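# Place yellow sponge on the desk with blue foam block

## Task

Set the yellow sponge onto the desk holding a blue foam block, resting on the desk surface itself rather than on any other item there. If no desk in the room carries such a block, put the sponge into the tote near the door instead, fully inside with nothing overhanging its rim. Every foam block must stay on its own desk and stay upright, and nothing new may end up on the floor. The cartons must stay upright on their desks, each desk must stay roughly where it is, and the robot must not fall or finish leaning over.

## Robot and tools

Robot: a Hello Robot Stretch 4, about 1.6 m tall. It has an omni-wheel base (rim within 0.23 m of the base origin), a lift on a mast, one arm that telescopes forward, a three-axis wrist and a five-finger hand. A loose object may occasionally get nudged by something else.

Frames: the base frame has its origin on the floor below the base centre, x forward, y left, z up, in metres. hand_pose is reported in it; it marks a hand point 0.045 m in front of the palm, whose +z runs along straight fingers, +y out of the palm, +x across the palm away from the thumb. The printed position may be slightly off. The odometry frame is the base frame as it was at the start; base_odometry counts wheel turns only (slip counts as motion), heading in rad, positive left, -3.142 to 3.142.

move: one action per call. base is an offset relative to where the base currently is, one key at a time: translate_m (metres, forward +, -2 to 2), strafe_m (metres, left +, -2 to 2), rotate_rad (radians, counter-clockwise +, -3.2 to 3.2). translate_m and strafe_m may be combined for a straight diagonal drive; rotate_rad goes alone. joints is a dict of absolute targets by name: lift_m 0 to 1.2 m; arm_m 0 to 0.55 m extension; wrist_yaw_rad -1.134 to 4.276 (0 forward, + left, 3.14 folded back); wrist_pitch_rad -1.117 to 4.259 (0 level, 1.57 pointing down); wrist_roll_rad -1.117 to 4.259 (0 palm up, 1.57 palm to the robot's right, 3.14 palm down). Fingers hand_little, hand_ring, hand_middle, hand_index, hand_thumb_bend use -1 (curled) to +1 (straight); hand_thumb_turn -1 (opposite the fingers) to +1 (beside the palm). Two settings, not motions: hand_force_limit -1 to 1 (closing stops at roughly 0 N to 10 N fingertip force, 15 N for the thumb motors) and hand_speed -0.96 to 1 (full speed from +0.48). Out-of-range targets are clipped and reported. pace is "slow", "default", "fast" or "max"; speeds overrides top speed per joint (wrist and lift/arm keys). contact_limits, 0 to 1 (default 0.5), sets how hard arm_m, lift_m, translate_m, strafe_m or rotate_rad may push before a contact_stop; pair each only with its own command. A base limit persists until the next base action. {"end_of_arm": "enable_torque"} is sent alone to revive wrist motors that switched off. cameras picks images: head_camera, head_left_camera, head_right_camera, wrist_camera or all; [] for none. blocking false returns in about 0.5 s while motion continues; a later move overrides only the joints or base it names.

wait(seconds 0 to 10) lets the sim run and returns state; it returns early once running motions settle. stop brakes all your motions and re-brakes slack wheels. zoom_image(camera, region [x0, y0, x1, y1] in pixels, at most 504 by 504) enlarges part of the latest image. show_instructions shows the reference page. finished_scene ends the scene for good; the goal must then hold without the robot.

If a move or wait is refused or an unrequested stop appears, the remaining move, wait and finished_scene calls of that reply are skipped.

Results: base_status and joint_status give done, moving, off_target, or stop reasons contact_stop, time_out, limit_stop_at_own_body, limit_stop_at_tilt (lean over 6 degrees; lift, arm and wheels go slack), torque_fault. on_its_own lists things the robot did unasked, such as slack joints. base_tilt (degrees, forward and right positive, bias up to 3). turned_by_wheels vs turned_by_imu differing by over about 0.1 rad in a move hints at a collision or slip. lidar_m: 12 distances in m, sector 1 straight ahead, counter-clockwise (4th left, 7th behind, 10th right); "-" means nothing seen or closer than 0.25 m; it sees from about 0.15 m up, so table tops show. wrist_depth_mm: 7x7 grid of depths, 100 to 2000 mm, "-" for unknown. motor_effort in percent (peak in brackets); servo_current in mA for wrist servos. hand_stopped_by lists little, ring, middle, index, thumb_bend, thumb_turn as moving, target, force, stalled or fault; *_load_n are fingertip loads in N, positive when pushed open; a dropped grip shows as loads near 0.

Gripping: a finger motor moves only when its target changes by 0.002 or more, then locks. For soft grips close with hand_speed at -0.94 or lower and a modest hand_force_limit; to squeeze more, raise the limit and send a more-closed target. With the thumb turned fully in (-1), the hand wraps objects about 0.035 to 0.065 m thick; thumb tip against index pad can pinch light items up to 0.08 m. Fingers reach 0.06 to 0.07 m past the hand point. The wrist camera sits behind the palm heel and can collide.

Self-collision risk: hand over the base with lift_m under about 0.25 (0.45 pointing down), wrist pitched up with roll, or yaw+pitch below about -1.1. With the wrist folded back, even small tilts or rolls can trigger the stop.

Base speed is capped when the lift is high. Cameras' calibrations are given for head_camera, head_left_camera, head_right_camera, wrist_camera in the base frame.

Avoid: drops of any height, releasing moving items, hitting desks or cartons, hard pushes, heavy loads with the arm out while driving (tip risk above 1 kg with arm_m over 0.2), and tilting the robot. Use low contact limits near furniture and lower the sponge onto the desk before opening the hand.

Each tool is called after "Call:" in YAML: its name, and indented under it one key for each argument.

Reference images:

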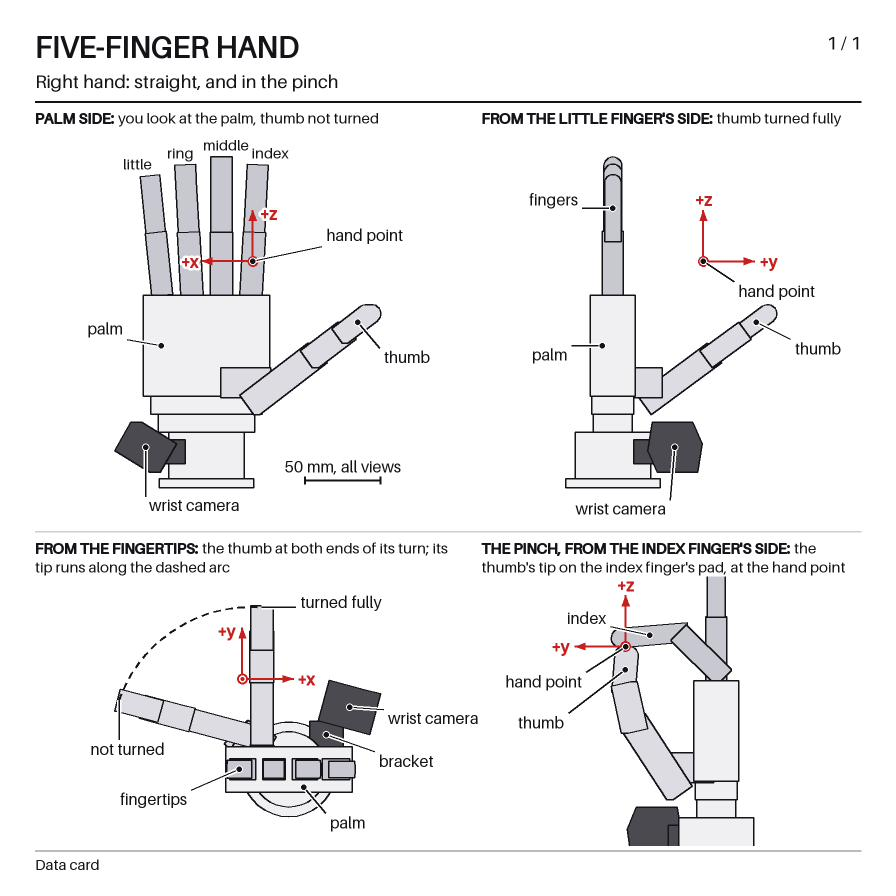

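## Session

Call:
move:
  cameras: ["all"]

Scene clock: 0.00 s.
base_odometry: x=+0.000 y=+0.000 heading=+0.000
turned_by_wheels: +0.000
turned_by_imu: +0.000
base_tilt: forward=+0.3 right=+0.7
lidar_m: 2.38 1.25 1.25 1.43 1.72 1.72 1.22 1.09 1.41 1.98 1.42 1.42
base_status: not commanded
joint_positions: lift_m=+0.251 arm_m=+0.002 wrist_yaw_rad=+3.226 wrist_pitch_rad=+0.004 wrist_roll_rad=+0.000 hand_little=+1.000 hand_ring=+1.000 hand_middle=+1.000 hand_index=+1.000 hand_thumb_turn=+1.000 hand_thumb_bend=+1.000 hand_force_limit=+0.000 hand_speed=-0.800
joint_status: not commanded
measured_speeds: all 0
hand_stopped_by: target,target,target,target,target,target
little_load_n: 0.0
ring_load_n: 0.0
middle_load_n: 0.0
index_load_n: 0.0
thumb_bend_load_n: 0.0
thumb_turn_load_n: 0.0
motor_effort: lift_m=+19 arm_m=-4 wheel_0=+0 wheel_1=-1 wheel_2=+0
servo_current: wrist_yaw_rad=65 wrist_pitch_rad=39 wrist_roll_rad=33
hand_pose: x=-0.0583 y=+0.0992 z=+0.4881 quat_wxyz=(-0.519, -0.522, +0.480, +0.477) (m; base frame)
wrist_depth_mm: - 137 136 - - - - / - 107 134 - - - - / - 110 133 - - - - / - 125 148 - - - - / 186 138 1983 - - - - / 202 1229 1756 1537 1808 1808 - / 197 1098 110 110 - - -
pictures: head_camera, head_left_camera, head_right_camera, wrist_camera

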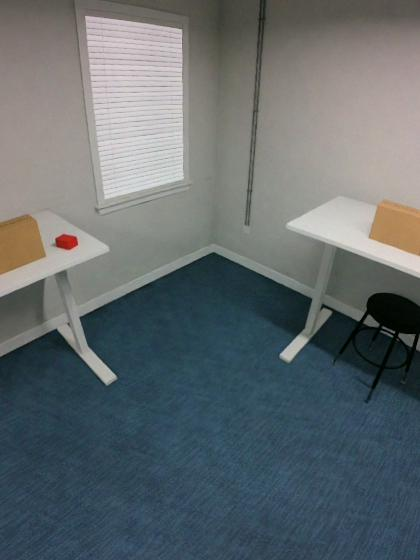

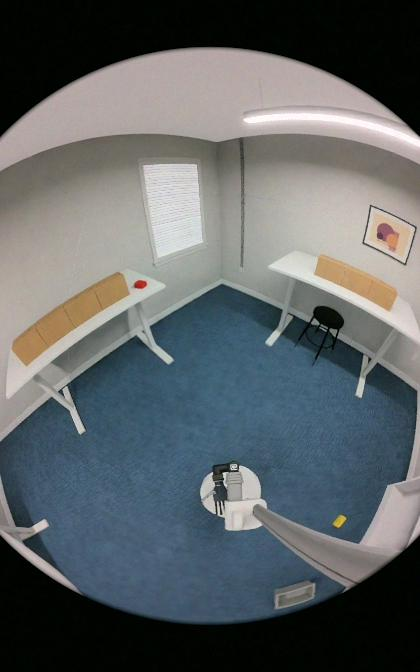

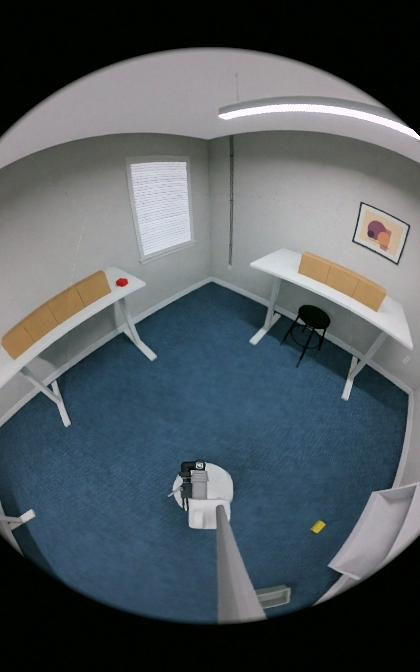

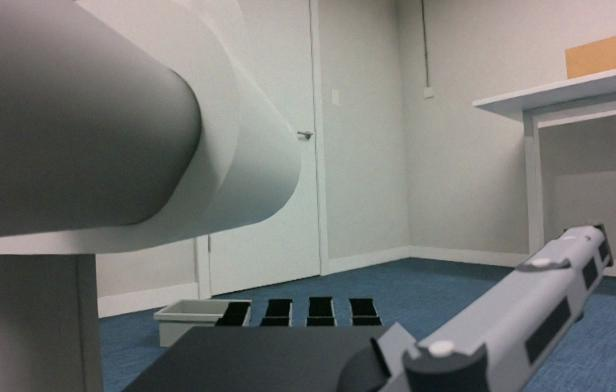

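Call:
move:
  base: {"rotate_rad": -1.57}
  cameras: ["all"]

Call:
move:
  base: {"rotate_rad": -1.57}
  cameras: ["all"]

Call:
move:
  base: {"rotate_rad": -1.57}
  cameras: ["all"]

Scene clock: 4.73 s.
move: done
base_odometry: x=+0.000 y=+0.000 heading=-1.569
turned_by_wheels: -1.569
turned_by_imu: -1.547
base_tilt: forward=+0.3 right=+0.8
lidar_m: 2.00 1.40 1.41 2.32 1.25 1.25 1.46 1.72 1.73 1.11 1.09 1.41
base_status: done
joint_positions: lift_m=+0.251 arm_m=+0.002 wrist_yaw_rad=+3.226 wrist_pitch_rad=+0.004 wrist_roll_rad=+0.000 hand_little=+1.000 hand_ring=+1.000 hand_middle=+1.000 hand_index=+1.000 hand_thumb_turn=+1.000 hand_thumb_bend=+1.000 hand_force_limit=+0.000 hand_speed=-0.800
joint_status: not commanded
measured_speeds: all 0
hand_stopped_by: target,target,target,target,target,target
little_load_n: 0.0
ring_load_n: 0.0
middle_load_n: 0.0
index_load_n: 0.0
thumb_bend_load_n: 0.0
thumb_turn_load_n: 0.0
motor_effort: lift_m=+18(19) arm_m=-4(4) wheel_0=+4(10) wheel_1=+3(11) wheel_2=+7(15)
servo_current: wrist_yaw_rad=59(72) wrist_pitch_rad=33(59) wrist_roll_rad=26(39)
hand_pose: x=-0.0583 y=+0.0992 z=+0.4881 quat_wxyz=(-0.519, -0.522, +0.480, +0.477)
wrist_depth_mm: - 137 136 - - - 1182 / - 107 134 - - 1430 - / - 110 133 - - - - / - 125 148 - - - - / 186 139 - - - - - / 200 1576 1708 1537 1863 - - / 198 1098 110 109 - - -
pictures: head_camera, head_left_camera, head_right_camera, wrist_camera

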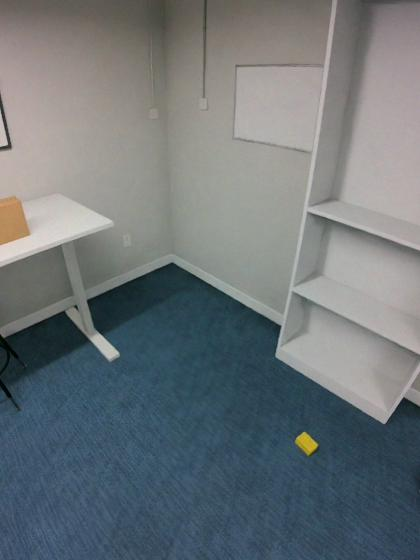

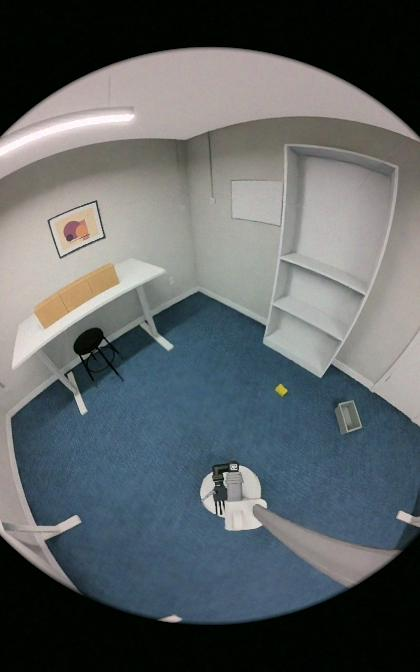

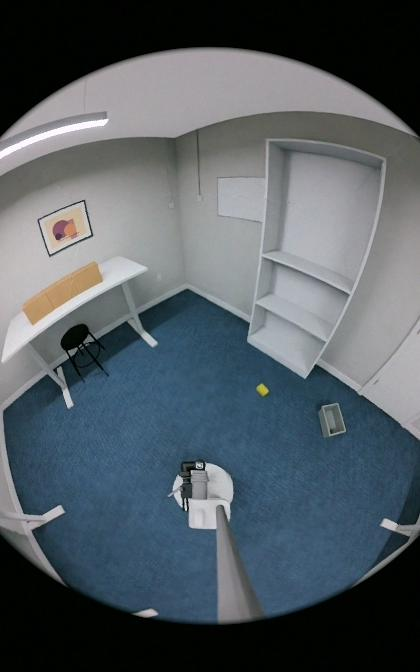

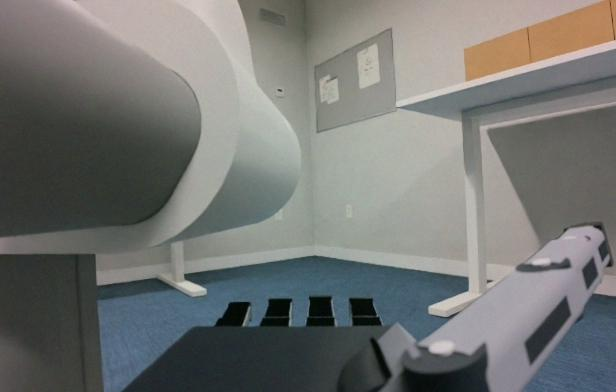

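Scene clock: 6.80 s.
move: done
base_odometry: x=+0.000 y=+0.000 heading=-3.138
turned_by_wheels: -1.569
turned_by_imu: -1.548
base_tilt: forward=+0.3 right=+0.8
lidar_m: 1.12 1.14 1.40 2.04 1.43 1.42 2.33 1.23 1.24 1.49 1.71 1.72
base_status: done
joint_positions: lift_m=+0.251 arm_m=+0.002 wrist_yaw_rad=+3.226 wrist_pitch_rad=+0.004 wrist_roll_rad=+0.000 hand_little=+1.000 hand_ring=+1.000 hand_middle=+1.000 hand_index=+1.000 hand_thumb_turn=+1.000 hand_thumb_bend=+1.000 hand_force_limit=+0.000 hand_speed=-0.800
joint_status: not commanded
measured_speeds: all 0
hand_stopped_by: target,target,target,target,target,target
little_load_n: 0.0
ring_load_n: 0.0
middle_load_n: 0.0
index_load_n: 0.0
thumb_bend_load_n: 0.0
thumb_turn_load_n: 0.0
motor_effort: lift_m=+19(19) arm_m=-4(5) wheel_0=+4(11) wheel_1=+4(11) wheel_2=+7(14)
servo_current: wrist_yaw_rad=46(72) wrist_pitch_rad=59(65) wrist_roll_rad=20(39)
hand_pose: x=-0.0583 y=+0.0992 z=+0.4881 quat_wxyz=(-0.519, -0.522, +0.480, +0.477)
wrist_depth_mm: - 137 136 - - - 1308 / - 107 134 - - - - / - 110 133 - - - - / - 125 148 - - - - / 186 139 - - - - - / 200 1537 1756 1537 1756 1661 - / 198 1118 110 110 - - -
pictures: head_camera, head_left_camera, head_right_camera, wrist_camera

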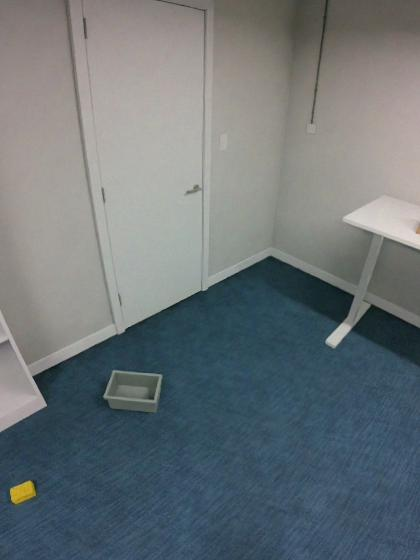

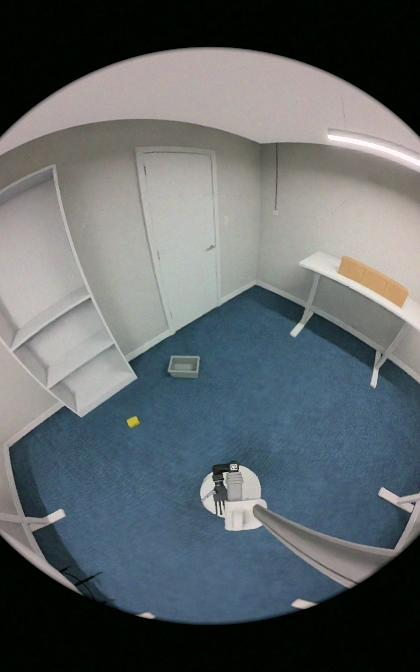

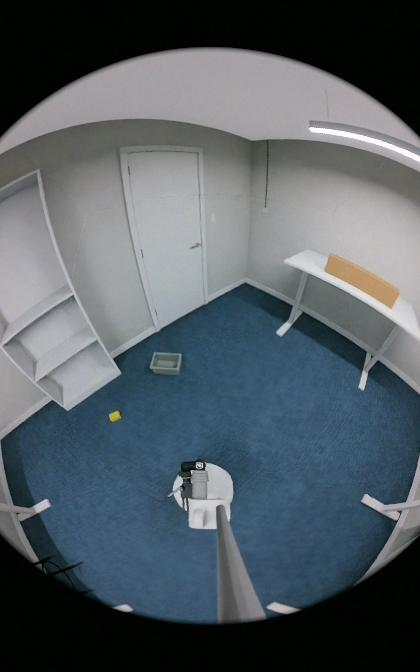

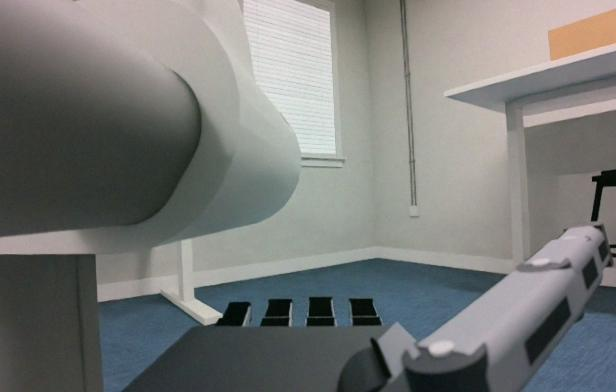

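Scene clock: 8.87 s.
move: done
base_odometry: x=+0.000 y=+0.000 heading=+1.577
turned_by_wheels: -1.569
turned_by_imu: -1.548
base_tilt: forward=+0.4 right=+0.9
lidar_m: 1.48 1.73 1.72 1.11 1.13 1.44 2.12 1.41 1.43 1.42 1.24 1.25
base_status: done
joint_positions: lift_m=+0.251 arm_m=+0.002 wrist_yaw_rad=+3.226 wrist_pitch_rad=+0.004 wrist_roll_rad=+0.000 hand_little=+1.000 hand_ring=+1.000 hand_middle=+1.000 hand_index=+1.000 hand_thumb_turn=+1.000 hand_thumb_bend=+1.000 hand_force_limit=+0.000 hand_speed=-0.800
joint_status: not commanded
measured_speeds: all 0
hand_stopped_by: target,target,target,target,target,target
little_load_n: 0.0
ring_load_n: 0.0
middle_load_n: 0.0
index_load_n: 0.0
thumb_bend_load_n: 0.0
thumb_turn_load_n: 0.0
motor_effort: lift_m=+19(19) arm_m=-5(5) wheel_0=+4(11) wheel_1=+4(11) wheel_2=+7(14)
servo_current: wrist_yaw_rad=46(65) wrist_pitch_rad=52(59) wrist_roll_rad=33(39)
hand_pose: x=-0.0583 y=+0.0992 z=+0.4881 quat_wxyz=(-0.519, -0.522, +0.480, +0.477)
wrist_depth_mm: - 137 136 - - - - / - 107 134 - - - - / - 111 134 - - - - / - 125 148 - - - - / 186 139 - - - - - / 202 1576 1708 1537 1756 - - / 197 1118 110 110 - - -
pictures: head_camera, head_left_camera, head_right_camera, wrist_camera

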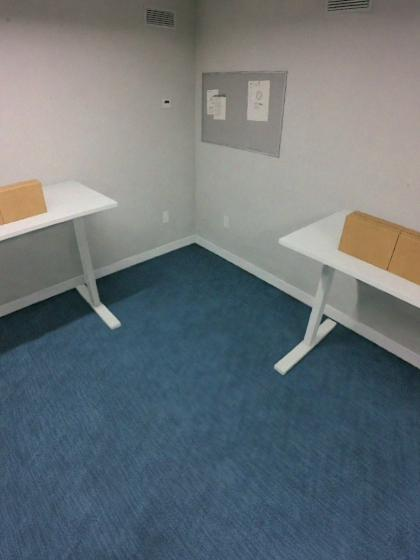

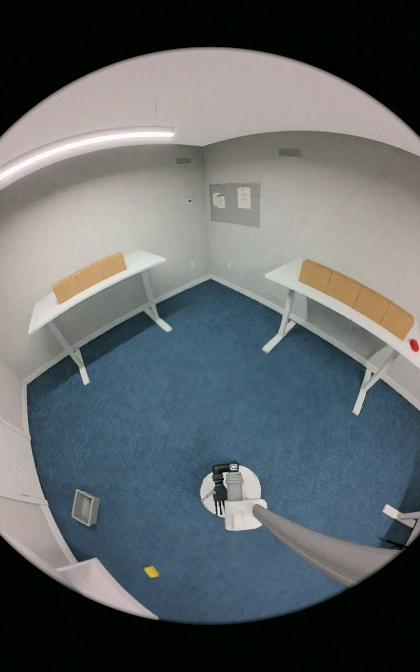

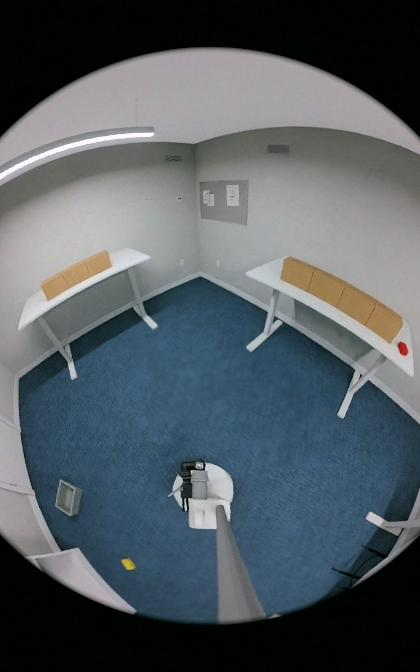

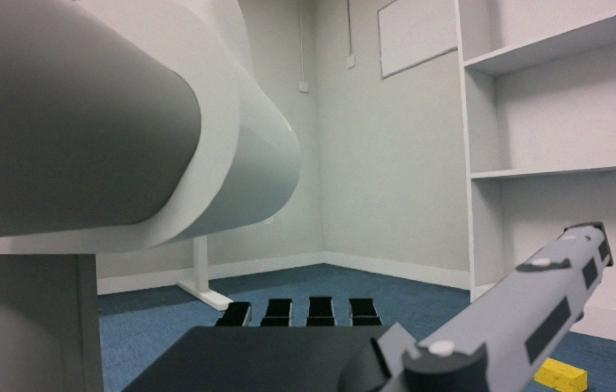

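Call:
move:
  base: {"rotate_rad": -0.795}
  joints: {"lift_m": 1.17, "wrist_yaw_rad": 0.0, "wrist_pitch_rad": 0.8}
  pace: "fast"
  cameras: ["all"]

Scene clock: 32.93 s.
move: done
base_odometry: x=+0.000 y=+0.000 heading=+0.782
turned_by_wheels: -0.794
turned_by_imu: -0.783
base_tilt: forward=+0.2 right=+0.9
lidar_m: 1.24 1.34 1.80 1.72 1.84 1.14 1.43 1.52 1.46 1.41 1.51 1.28
base_status: done
joint_positions: lift_m=+1.170 arm_m=+0.002 wrist_yaw_rad=+0.003 wrist_pitch_rad=+0.801 wrist_roll_rad=+0.000 hand_little=+1.000 hand_ring=+1.000 hand_middle=+1.000 hand_index=+1.000 hand_thumb_turn=+1.000 hand_thumb_bend=+1.000 hand_force_limit=+0.000 hand_speed=-0.800
joint_status: all done
measured_speeds: all 0
hand_stopped_by: target,target,target,target,target,target
little_load_n: 0.0
ring_load_n: 0.0
middle_load_n: 0.0
index_load_n: 0.0
thumb_bend_load_n: 0.0
thumb_turn_load_n: 0.0
motor_effort: lift_m=+21(26) arm_m=-5(5) wheel_0=+3(13) wheel_1=+2(12) wheel_2=+5(16)
servo_current: wrist_yaw_rad=59(169) wrist_pitch_rad=33(124) wrist_roll_rad=20(39)
hand_pose: x=+0.3703 y=-0.1176 z=+1.2309 quat_wxyz=(+0.265, +0.654, +0.656, +0.266)
wrist_depth_mm: - 1138 1118 1060 1078 - - / - - - - - - - / - - - - - - - / - 1983 1983 1983 1863 1921 1808 / 1808 1756 1756 1708 1618 1618 - / 1576 1499 1464 1464 1499 1464 - / 1397 1397 110 110 - - -
pictures: head_camera, head_left_camera, head_right_camera, wrist_camera
wrist_camera: T_world_to_cam=[[0.01731, -0.99877, -0.04647, -0.03818], [-0.69095, 0.02164, -0.72258, 1.15261], [0.7227, 0.04461, -0.68972, 0.74499]] pos_world=[0.25864, -0.09632, 1.34492]

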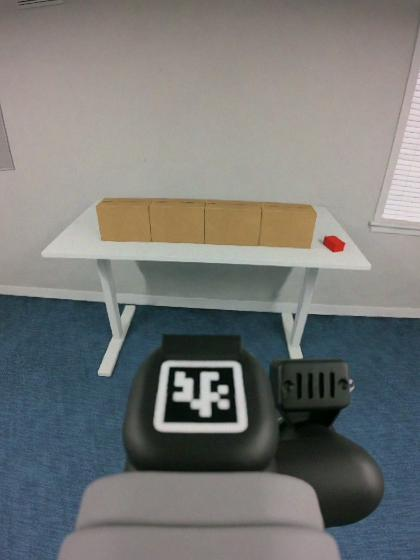

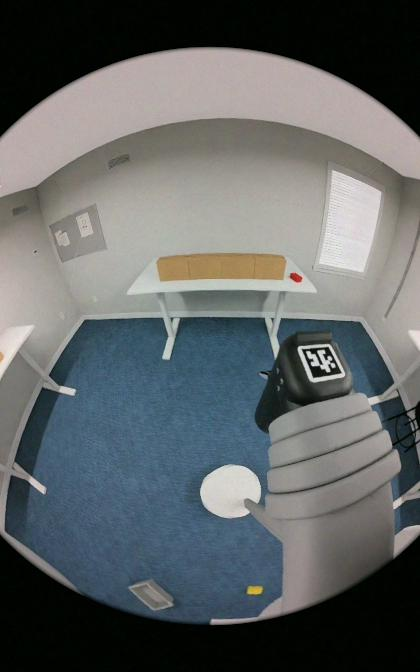

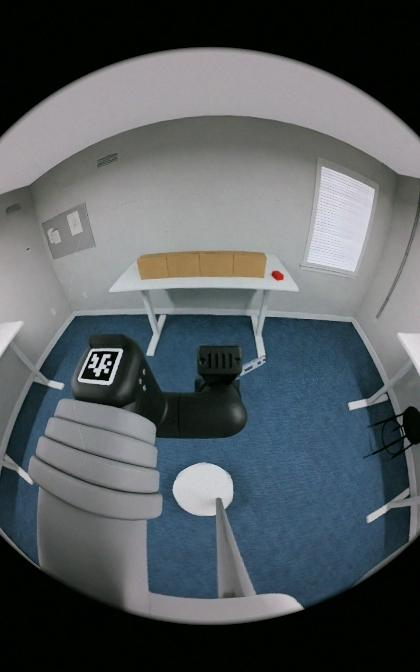

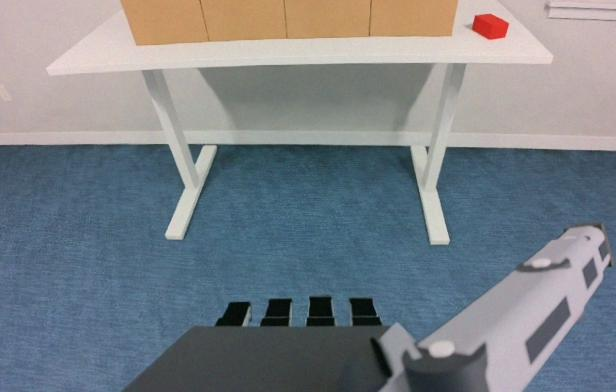

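Call:
move:
  base: {"translate_m": 0.6}
  joints: {"lift_m": 1.2, "arm_m": 0.5, "wrist_yaw_rad": 0.15, "wrist_pitch_rad": 0.75}
  cameras: ["all"]

Scene clock: 46.60 s.
move: done
base_odometry: x=+0.425 y=+0.423 heading=+0.782
turned_by_wheels: +0.000
turned_by_imu: -0.003
base_tilt: forward=+0.4 right=+0.8
lidar_m: 0.63 0.69 1.02 1.69 1.81 1.62 2.00 2.15 1.48 1.44 0.89 0.66
base_status: done
joint_positions: lift_m=+1.199 arm_m=+0.500 wrist_yaw_rad=+0.148 wrist_pitch_rad=+0.756 wrist_roll_rad=+0.000 hand_little=+1.000 hand_ring=+1.000 hand_middle=+1.000 hand_index=+1.000 hand_thumb_turn=+1.000 hand_thumb_bend=+1.000 hand_force_limit=+0.000 hand_speed=-0.800
joint_status: all done
measured_speeds: all 0
hand_stopped_by: target,target,target,target,target,target
little_load_n: 0.0
ring_load_n: 0.0
middle_load_n: 0.0
index_load_n: 0.0
thumb_bend_load_n: 0.0
thumb_turn_load_n: 0.0
motor_effort: lift_m=+22(24) arm_m=+7(10) wheel_0=+4(12) wheel_1=+5(10) wheel_2=-8(21)
servo_current: wrist_yaw_rad=59(104) wrist_pitch_rad=52(91) wrist_roll_rad=20(46)
hand_pose: x=+0.8883 y=-0.0871 z=+1.2689 quat_wxyz=(+0.259, +0.600, +0.695, +0.300)
wrist_depth_mm: - - - - - - - / - - - - - - - / - - - - - - - / - - - - - - - / - - - - - - - / 327 319 196 169 - - - / 287 293 110 110 - - -
pictures: head_camera, head_left_camera, head_right_camera, wrist_camera
wrist_camera: T_world_to_cam=[[0.16309, -0.98555, -0.04576, -0.14426], [-0.65403, -0.07327, -0.75291, 1.53464], [0.73868, 0.15272, -0.65653, 0.34859]] pos_world=[0.76973, -0.08297, 1.37771]

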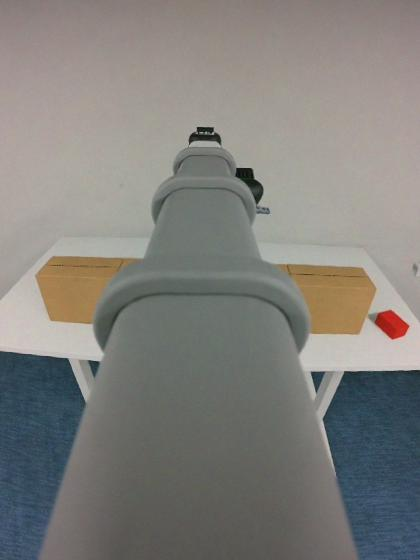

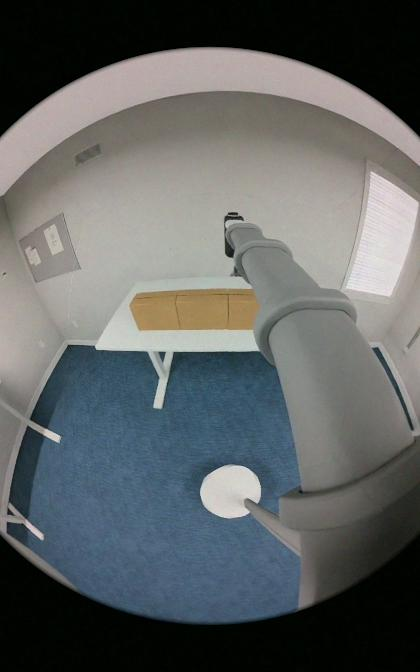

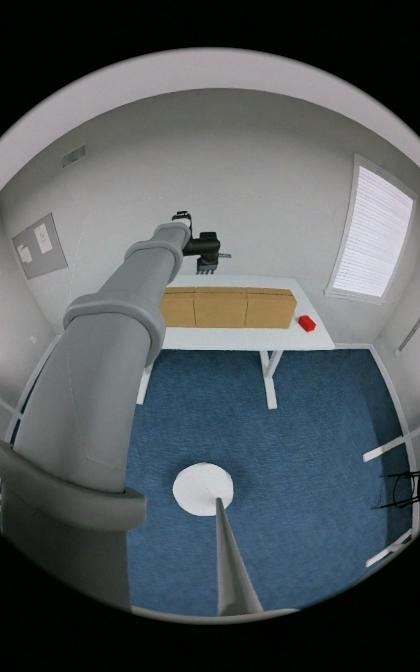

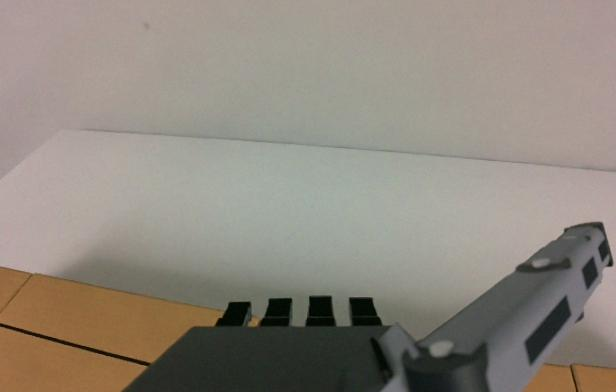

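Call:
move:
  joints: {"wrist_yaw_rad": -0.5}
  cameras: ["wrist_camera"]

Scene clock: 48.60 s.
move: done
base_odometry: x=+0.425 y=+0.423 heading=+0.782
turned_by_wheels: +0.000
turned_by_imu: +0.000
base_tilt: forward=+0.4 right=+0.8
lidar_m: 0.65 0.70 1.00 1.70 1.82 1.66 2.03 2.17 1.49 1.43 0.90 0.66
base_status: not commanded
joint_positions: lift_m=+1.199 arm_m=+0.500 wrist_yaw_rad=-0.496 wrist_pitch_rad=+0.756 wrist_roll_rad=+0.000 hand_little=+1.000 hand_ring=+1.000 hand_middle=+1.000 hand_index=+1.000 hand_thumb_turn=+1.000 hand_thumb_bend=+1.000 hand_force_limit=+0.000 hand_speed=-0.800
joint_status: all done
measured_speeds: all 0
hand_stopped_by: target,target,target,target,target,target
little_load_n: 0.0
ring_load_n: 0.0
middle_load_n: 0.0
index_load_n: 0.0
thumb_bend_load_n: 0.0
thumb_turn_load_n: 0.0
motor_effort: lift_m=+22(22) arm_m=+7(7) wheel_0=+4(4) wheel_1=+5(5) wheel_2=-8(8)
servo_current: wrist_yaw_rad=72(124) wrist_pitch_rad=39(65) wrist_roll_rad=20(33)
hand_pose: x=+0.7923 y=-0.2004 z=+1.2689 quat_wxyz=(+0.340, +0.789, +0.470, +0.203)
wrist_depth_mm: - - - - - 1042 1138 / - - - - - 1138 - / - - - - - - - / - - - - - 399 407 / - - - 351 359 355 - / - - 314 319 319 319 - / 287 293 110 110 - - -
wrist_camera: T_world_to_cam=[[-0.46155, -0.88593, -0.04576, 0.27467], [-0.56695, 0.33425, -0.75289, 1.47622], [0.68231, -0.32155, -0.65655, 0.38642]] pos_world=[0.70006, -0.12583, 1.37771]

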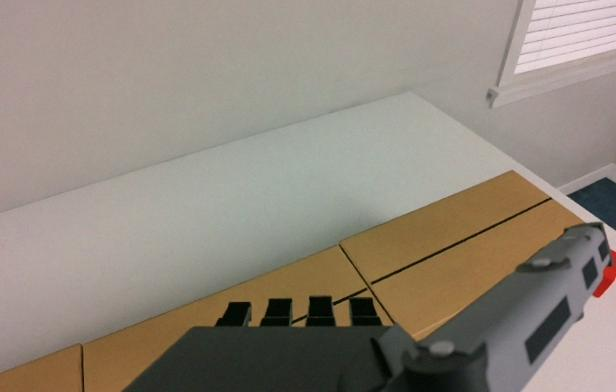

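Call:
move:
  joints: {"wrist_yaw_rad": 0.65}
  cameras: ["wrist_camera"]

Scene clock: 53.07 s.
move: done
base_odometry: x=+0.425 y=+0.423 heading=+0.782
turned_by_wheels: +0.000
turned_by_imu: +0.000
base_tilt: forward=+0.4 right=+0.8
lidar_m: 0.64 0.70 1.02 1.69 1.80 1.64 2.02 2.17 1.51 1.44 0.89 0.67
base_status: not commanded
joint_positions: lift_m=+1.199 arm_m=+0.500 wrist_yaw_rad=+0.646 wrist_pitch_rad=+0.756 wrist_roll_rad=+0.000 hand_little=+1.000 hand_ring=+1.000 hand_middle=+1.000 hand_index=+1.000 hand_thumb_turn=+1.000 hand_thumb_bend=+1.000 hand_force_limit=+0.000 hand_speed=-0.800
joint_status: all done
measured_speeds: all 0
hand_stopped_by: target,target,target,target,target,target
little_load_n: 0.0
ring_load_n: 0.0
middle_load_n: 0.0
index_load_n: 0.0
thumb_bend_load_n: 0.0
thumb_turn_load_n: 0.0
motor_effort: lift_m=+22(22) arm_m=+7(7) wheel_0=+4(4) wheel_1=+5(5) wheel_2=-8(8)
servo_current: wrist_yaw_rad=46(137) wrist_pitch_rad=46(65) wrist_roll_rad=26(39)
hand_pose: x=+0.9034 y=+0.0275 z=+1.2689 quat_wxyz=(+0.177, +0.409, +0.822, +0.355)
wrist_depth_mm: - - - - - - - / - - - - - - - / - - - - - - - / 462 445 - - - - - / 394 375 362 - - - - / - 325 320 171 - - - / - - 110 109 - - -
wrist_camera: T_world_to_cam=[[0.6146, -0.78751, -0.0457, -0.44717], [-0.53932, -0.37721, -0.75289, 1.45772], [0.57568, 0.48737, -0.65656, 0.45791]] pos_world=[0.7974, -0.02545, 1.37771]

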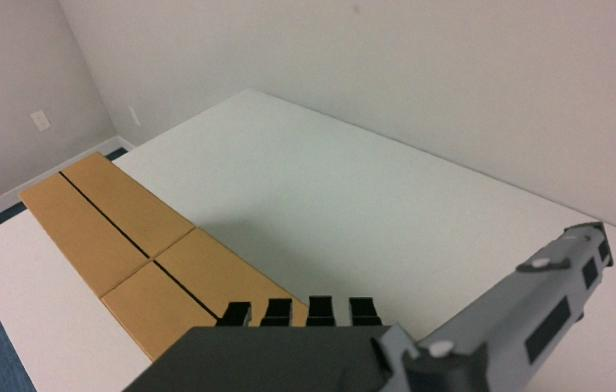

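Call:
move:
  base: {"translate_m": -0.4}
  joints: {"arm_m": 0.1, "wrist_yaw_rad": 0.15}

Call:
move:
  base: {"rotate_rad": -1.57}

Call:
move:
  base: {"translate_m": 0.78}
  joints: {"arm_m": 0.5}
  cameras: ["all"]

Scene clock: 68.73 s.
move: done
base_odometry: x=+0.142 y=+0.141 heading=+0.782
turned_by_wheels: +0.000
turned_by_imu: +0.003
base_tilt: forward=+0.4 right=+0.8
lidar_m: 1.03 1.13 1.76 1.71 1.83 1.29 1.59 1.75 1.46 1.41 1.50 1.07
base_status: done
joint_positions: lift_m=+1.199 arm_m=+0.100 wrist_yaw_rad=+0.152 wrist_pitch_rad=+0.756 wrist_roll_rad=+0.000 hand_little=+1.000 hand_ring=+1.000 hand_middle=+1.000 hand_index=+1.000 hand_thumb_turn=+1.000 hand_thumb_bend=+1.000 hand_force_limit=+0.000 hand_speed=-0.800
joint_status: all done
measured_speeds: all 0
hand_stopped_by: target,target,target,target,target,target
little_load_n: 0.0
ring_load_n: 0.0
middle_load_n: 0.0
index_load_n: 0.0
thumb_bend_load_n: 0.0
thumb_turn_load_n: 0.0
motor_effort: lift_m=+21(22) arm_m=-7(10) wheel_0=-3(9) wheel_1=-4(11) wheel_2=+8(21)
servo_current: wrist_yaw_rad=46(143) wrist_pitch_rad=39(59) wrist_roll_rad=33(39)
hand_pose: x=+0.4891 y=-0.0862 z=+1.2689 quat_wxyz=(+0.258, +0.598, +0.697, +0.301)
wrist_depth_mm: - - 891 854 809 788 - / - 1008 931 904 842 809 788 / - - - - - - - / - - - - 1983 1281 - / 1921 1863 1808 1808 1756 1756 - / 1618 1618 1576 1537 1537 1499 - / 1430 1464 110 110 - - -
pictures: none

Scene clock: 71.60 s.
move: done
base_odometry: x=+0.142 y=+0.141 heading=-0.786
turned_by_wheels: -1.569
turned_by_imu: -1.547
base_tilt: forward=+0.4 right=+0.9
lidar_m: 1.40 1.51 1.06 1.06 1.14 1.75 2.51 1.89 1.34 1.58 1.73 1.46
base_status: done
joint_positions: lift_m=+1.199 arm_m=+0.100 wrist_yaw_rad=+0.152 wrist_pitch_rad=+0.756 wrist_roll_rad=+0.000 hand_little=+1.000 hand_ring=+1.000 hand_middle=+1.000 hand_index=+1.000 hand_thumb_turn=+1.000 hand_thumb_bend=+1.000 hand_force_limit=+0.000 hand_speed=-0.800
joint_status: not commanded
measured_speeds: all 0
hand_stopped_by: target,target,target,target,target,target
little_load_n: 0.0
ring_load_n: 0.0
middle_load_n: 0.0
index_load_n: 0.0
thumb_bend_load_n: 0.0
thumb_turn_load_n: 0.0
motor_effort: lift_m=+22(22) arm_m=-7(7) wheel_0=+5(9) wheel_1=+5(9) wheel_2=+8(13)
servo_current: wrist_yaw_rad=65(72) wrist_pitch_rad=46(65) wrist_roll_rad=26(39)
hand_pose: x=+0.4891 y=-0.0862 z=+1.2689 quat_wxyz=(+0.258, +0.598, +0.697, +0.301)
wrist_depth_mm: 1921 - - - 1160 1098 1025 / - - - - - - - / - - - - - - - / - - - - 1983 1983 1863 / 1863 1808 1808 1808 1756 1708 - / 1576 1618 1576 1537 1576 1576 - / 1430 1430 110 110 - - -
pictures: none

Scene clock: 75.70 s.
move: done
base_odometry: x=+0.693 y=-0.411 heading=-0.786
turned_by_wheels: +0.000
turned_by_imu: -0.005
base_tilt: forward=+0.5 right=+0.8
lidar_m: 0.64 0.70 1.77 1.00 1.07 1.55 3.28 1.79 1.70 1.66 0.88 0.66
base_status: done
joint_positions: lift_m=+1.199 arm_m=+0.500 wrist_yaw_rad=+0.152 wrist_pitch_rad=+0.756 wrist_roll_rad=+0.000 hand_little=+1.000 hand_ring=+1.000 hand_middle=+1.000 hand_index=+1.000 hand_thumb_turn=+1.000 hand_thumb_bend=+1.000 hand_force_limit=+0.000 hand_speed=-0.800
joint_status: all done
measured_speeds: all 0
hand_stopped_by: target,target,target,target,target,target
little_load_n: 0.0
ring_load_n: 0.0
middle_load_n: 0.0
index_load_n: 0.0
thumb_bend_load_n: 0.0
thumb_turn_load_n: 0.0
motor_effort: lift_m=+21(22) arm_m=+7(9) wheel_0=+4(11) wheel_1=+4(10) wheel_2=-8(21)
servo_current: wrist_yaw_rad=59(72) wrist_pitch_rad=39(65) wrist_roll_rad=26(39)
hand_pose: x=+0.8887 y=-0.0862 z=+1.2689 quat_wxyz=(+0.258, +0.598, +0.697, +0.301)
wrist_depth_mm: 878 831 768 715 668 634 603 / - 891 854 798 741 691 654 / - - - 878 809 759 715 / - 615 609 603 597 591 591 / 559 554 530 530 525 525 - / 480 477 270 264 267 266 - / 433 430 110 110 - - -
pictures: head_camera, head_left_camera, head_right_camera, wrist_camera
wrist_camera: T_world_to_cam=[[0.1672, -0.98486, -0.04575, -0.14695], [-0.65345, -0.07595, -0.75315, 1.53459], [0.73827, 0.15582, -0.65626, 0.34842]] pos_world=[0.77012, -0.08248, 1.37771]

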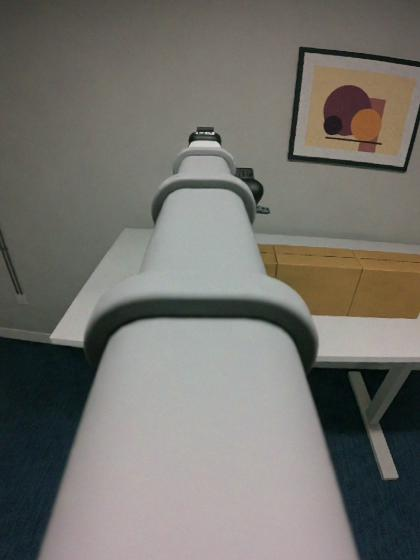

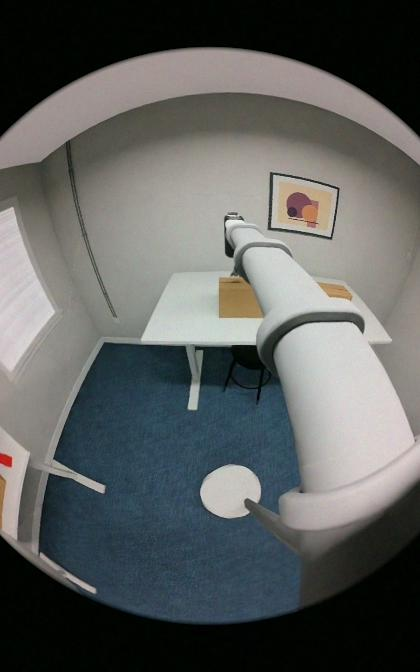

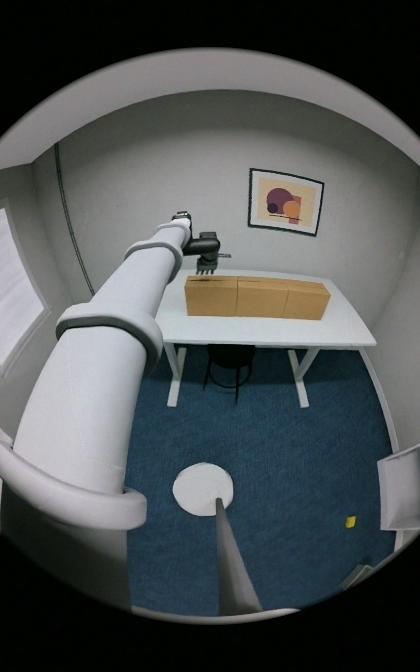

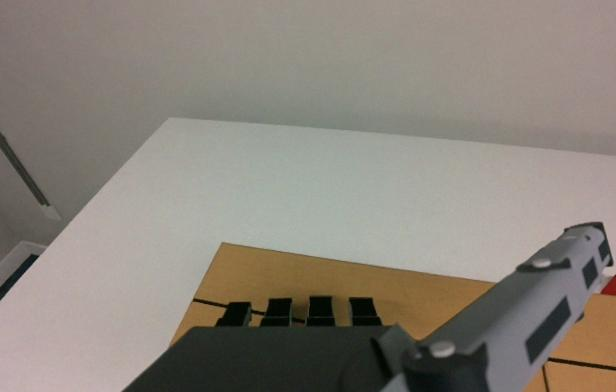

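Something red at right edge. Look right.

Call:
move:
  joints: {"wrist_yaw_rad": -0.4}
  cameras: ["wrist_camera"]

Scene clock: 77.70 s.
move: done
base_odometry: x=+0.693 y=-0.411 heading=-0.786
turned_by_wheels: +0.000
turned_by_imu: +0.000
base_tilt: forward=+0.4 right=+0.8
lidar_m: 0.63 0.72 1.77 1.01 1.05 1.55 3.29 1.76 1.71 1.65 0.87 0.65
base_status: not commanded
joint_positions: lift_m=+1.199 arm_m=+0.500 wrist_yaw_rad=-0.396 wrist_pitch_rad=+0.756 wrist_roll_rad=+0.000 hand_little=+1.000 hand_ring=+1.000 hand_middle=+1.000 hand_index=+1.000 hand_thumb_turn=+1.000 hand_thumb_bend=+1.000 hand_force_limit=+0.000 hand_speed=-0.800
joint_status: all done
measured_speeds: all 0
hand_stopped_by: target,target,target,target,target,target
little_load_n: 0.0
ring_load_n: 0.0
middle_load_n: 0.0
index_load_n: 0.0
thumb_bend_load_n: 0.0
thumb_turn_load_n: 0.0
motor_effort: lift_m=+22(22) arm_m=+7(7) wheel_0=+4(4) wheel_1=+4(5) wheel_2=-8(8)
servo_current: wrist_yaw_rad=59(130) wrist_pitch_rad=52(65) wrist_roll_rad=26(39)
hand_pose: x=+0.8118 y=-0.1872 z=+1.2689 quat_wxyz=(+0.330, +0.764, +0.509, +0.220)
wrist_depth_mm: 627 676 723 768 831 891 - / 691 741 798 854 878 - - / 750 788 842 - - - 392 / 627 603 615 343 343 345 338 / 564 554 312 307 300 297 - / 276 273 271 265 278 304 - / 246 244 110 110 - - -
wrist_camera: T_world_to_cam=[[-0.37072, -0.92762, -0.04577, 0.21385], [-0.59723, 0.27584, -0.75315, 1.49687], [0.71126, -0.25188, -0.65626, 0.36656]] pos_world=[0.71253, -0.1222, 1.37771]

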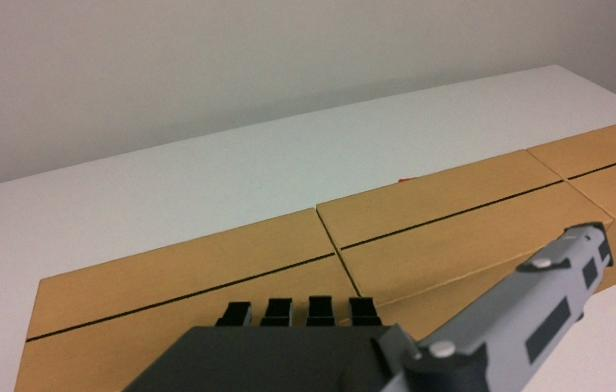

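Call:
move:
  base: {"strafe_m": -0.4, "translate_m": 0.06}
  joints: {"wrist_yaw_rad": 0.1, "arm_m": 0.55}
  cameras: ["wrist_camera", "head_right_camera"]

Scene clock: 82.40 s.
move: done
base_odometry: x=+0.452 y=-0.735 heading=-0.787
turned_by_wheels: -0.001
turned_by_imu: +0.000
base_tilt: forward=+0.5 right=+0.8
lidar_m: 0.55 0.61 0.92 1.37 1.48 2.72 3.39 1.59 1.31 1.29 0.77 0.59
base_status: done
joint_positions: lift_m=+1.199 arm_m=+0.550 wrist_yaw_rad=+0.098 wrist_pitch_rad=+0.756 wrist_roll_rad=+0.000 hand_little=+1.000 hand_ring=+1.000 hand_middle=+1.000 hand_index=+1.000 hand_thumb_turn=+1.000 hand_thumb_bend=+1.000 hand_force_limit=+0.000 hand_speed=-0.800
joint_status: all done
measured_speeds: all 0
hand_stopped_by: target,target,target,target,target,target
little_load_n: 0.0
ring_load_n: 0.0
middle_load_n: 0.0
index_load_n: 0.0
thumb_bend_load_n: -0.5
thumb_turn_load_n: 0.0
motor_effort: lift_m=+22(22) arm_m=+7(10) wheel_0=+5(17) wheel_1=-6(15) wheel_2=-5(10)
servo_current: wrist_yaw_rad=72(143) wrist_pitch_rad=39(59) wrist_roll_rad=26(39)
hand_pose: x=+0.9337 y=-0.0979 z=+1.2689 quat_wxyz=(+0.266, +0.617, +0.680, +0.294)
wrist_depth_mm: 661 621 597 559 539 512 488 / 732 699 654 627 591 569 539 / 842 788 750 707 668 634 597 / - 609 615 609 603 603 597 / 564 554 549 544 521 521 - / 484 480 477 195 473 466 - / 430 433 110 110 - - -
pictures: head_right_camera, wrist_camera
wrist_camera: T_world_to_cam=[[0.11367, -0.99247, -0.0457, -0.11682], [-0.65654, -0.04051, -0.7532, 1.56954], [0.74568, 0.11562, -0.6562, 0.30611]] pos_world=[0.81549, -0.08775, 1.37771]

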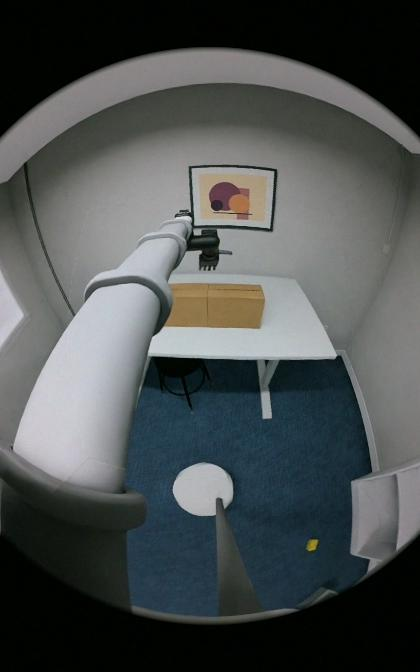

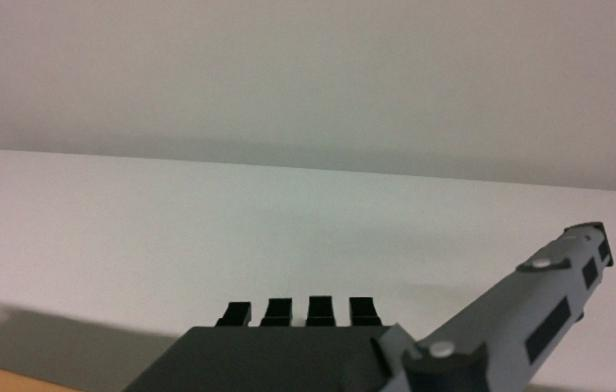

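Call:
move:
  joints: {"wrist_yaw_rad": 0.45, "wrist_pitch_rad": 0.95}
  cameras: ["wrist_camera"]

Call:
move:
  joints: {"wrist_yaw_rad": -0.3, "wrist_pitch_rad": 0.95}
  cameras: ["wrist_camera"]

Scene clock: 85.00 s.
move: done
base_odometry: x=+0.452 y=-0.735 heading=-0.787
turned_by_wheels: +0.000
turned_by_imu: +0.000
base_tilt: forward=+0.3 right=+0.8
lidar_m: 0.55 0.62 0.90 1.41 1.50 2.75 3.39 1.58 1.30 1.29 0.77 0.54
base_status: not commanded
joint_positions: lift_m=+1.199 arm_m=+0.550 wrist_yaw_rad=+0.446 wrist_pitch_rad=+0.951 wrist_roll_rad=+0.000 hand_little=+1.000 hand_ring=+1.000 hand_middle=+1.000 hand_index=+1.000 hand_thumb_turn=+1.000 hand_thumb_bend=+1.000 hand_force_limit=+0.000 hand_speed=-0.800
joint_status: all done
measured_speeds: all 0
hand_stopped_by: target,target,target,target,target,target
little_load_n: 0.0
ring_load_n: 0.0
middle_load_n: 0.0
index_load_n: 0.0
thumb_bend_load_n: 0.0
thumb_turn_load_n: 0.0
motor_effort: lift_m=+21(22) arm_m=+7(8) wheel_0=+4(5) wheel_1=-6(6) wheel_2=-5(5)
servo_current: wrist_yaw_rad=59(124) wrist_pitch_rad=46(91) wrist_roll_rad=26(33)
hand_pose: x=+0.9320 y=-0.0299 z=+1.2318 quat_wxyz=(+0.163, +0.508, +0.806, +0.258)
wrist_depth_mm: - - 798 676 597 521 466 / - - - 699 640 580 521 / 603 591 580 564 564 554 549 / 525 521 517 504 500 492 484 / 260 459 455 459 449 442 - / 234 230 226 195 375 413 - / 215 214 110 110 - - -
wrist_camera: T_world_to_cam=[[0.43764, -0.89787, -0.04803, -0.34708], [-0.7235, -0.31993, -0.61172, 1.42302], [0.53387, 0.30246, -0.78962, 0.6425]] pos_world=[0.83843, -0.0507, 1.36115]

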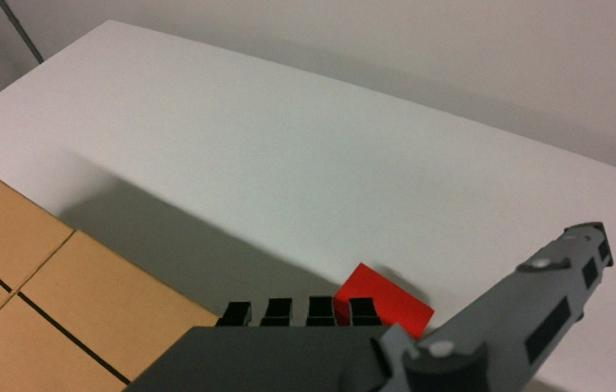

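Scene clock: 86.03 s.
move: done
base_odometry: x=+0.452 y=-0.735 heading=-0.787
turned_by_wheels: +0.000
turned_by_imu: +0.000
base_tilt: forward=+0.4 right=+0.8
lidar_m: 0.55 0.60 0.89 1.40 1.47 2.73 3.38 1.59 1.29 1.30 0.76 0.57
base_status: not commanded
joint_positions: lift_m=+1.199 arm_m=+0.550 wrist_yaw_rad=-0.296 wrist_pitch_rad=+0.951 wrist_roll_rad=+0.000 hand_little=+1.000 hand_ring=+1.000 hand_middle=+1.000 hand_index=+1.000 hand_thumb_turn=+1.000 hand_thumb_bend=+1.000 hand_force_limit=+0.000 hand_speed=-0.800
joint_status: all done
measured_speeds: all 0
hand_stopped_by: target,target,target,target,target,target
little_load_n: 0.0
ring_load_n: 0.0
middle_load_n: 0.0
index_load_n: 0.0
thumb_bend_load_n: 0.0
thumb_turn_load_n: 0.0
motor_effort: lift_m=+22(22) arm_m=+7(7) wheel_0=+5(5) wheel_1=-6(6) wheel_2=-5(5)
servo_current: wrist_yaw_rad=52(137) wrist_pitch_rad=46(85) wrist_roll_rad=26(33)
hand_pose: x=+0.8561 y=-0.1650 z=+1.2318 quat_wxyz=(+0.245, +0.765, +0.567, +0.182)
wrist_depth_mm: 559 585 621 654 683 715 768 / 627 654 683 683 621 609 615 / 603 597 580 569 559 559 549 / 539 525 512 508 492 492 488 / 473 462 473 452 449 244 - / 424 421 224 227 224 227 - / 215 213 110 110 - - -
wrist_camera: T_world_to_cam=[[-0.28497, -0.95734, -0.048, 0.17359], [-0.74939, 0.25373, -0.61159, 1.44147], [0.59767, -0.13831, -0.78972, 0.59671]] pos_world=[0.77305, -0.11704, 1.36115]

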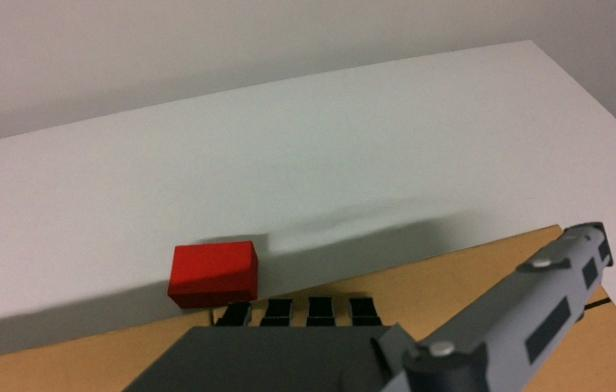

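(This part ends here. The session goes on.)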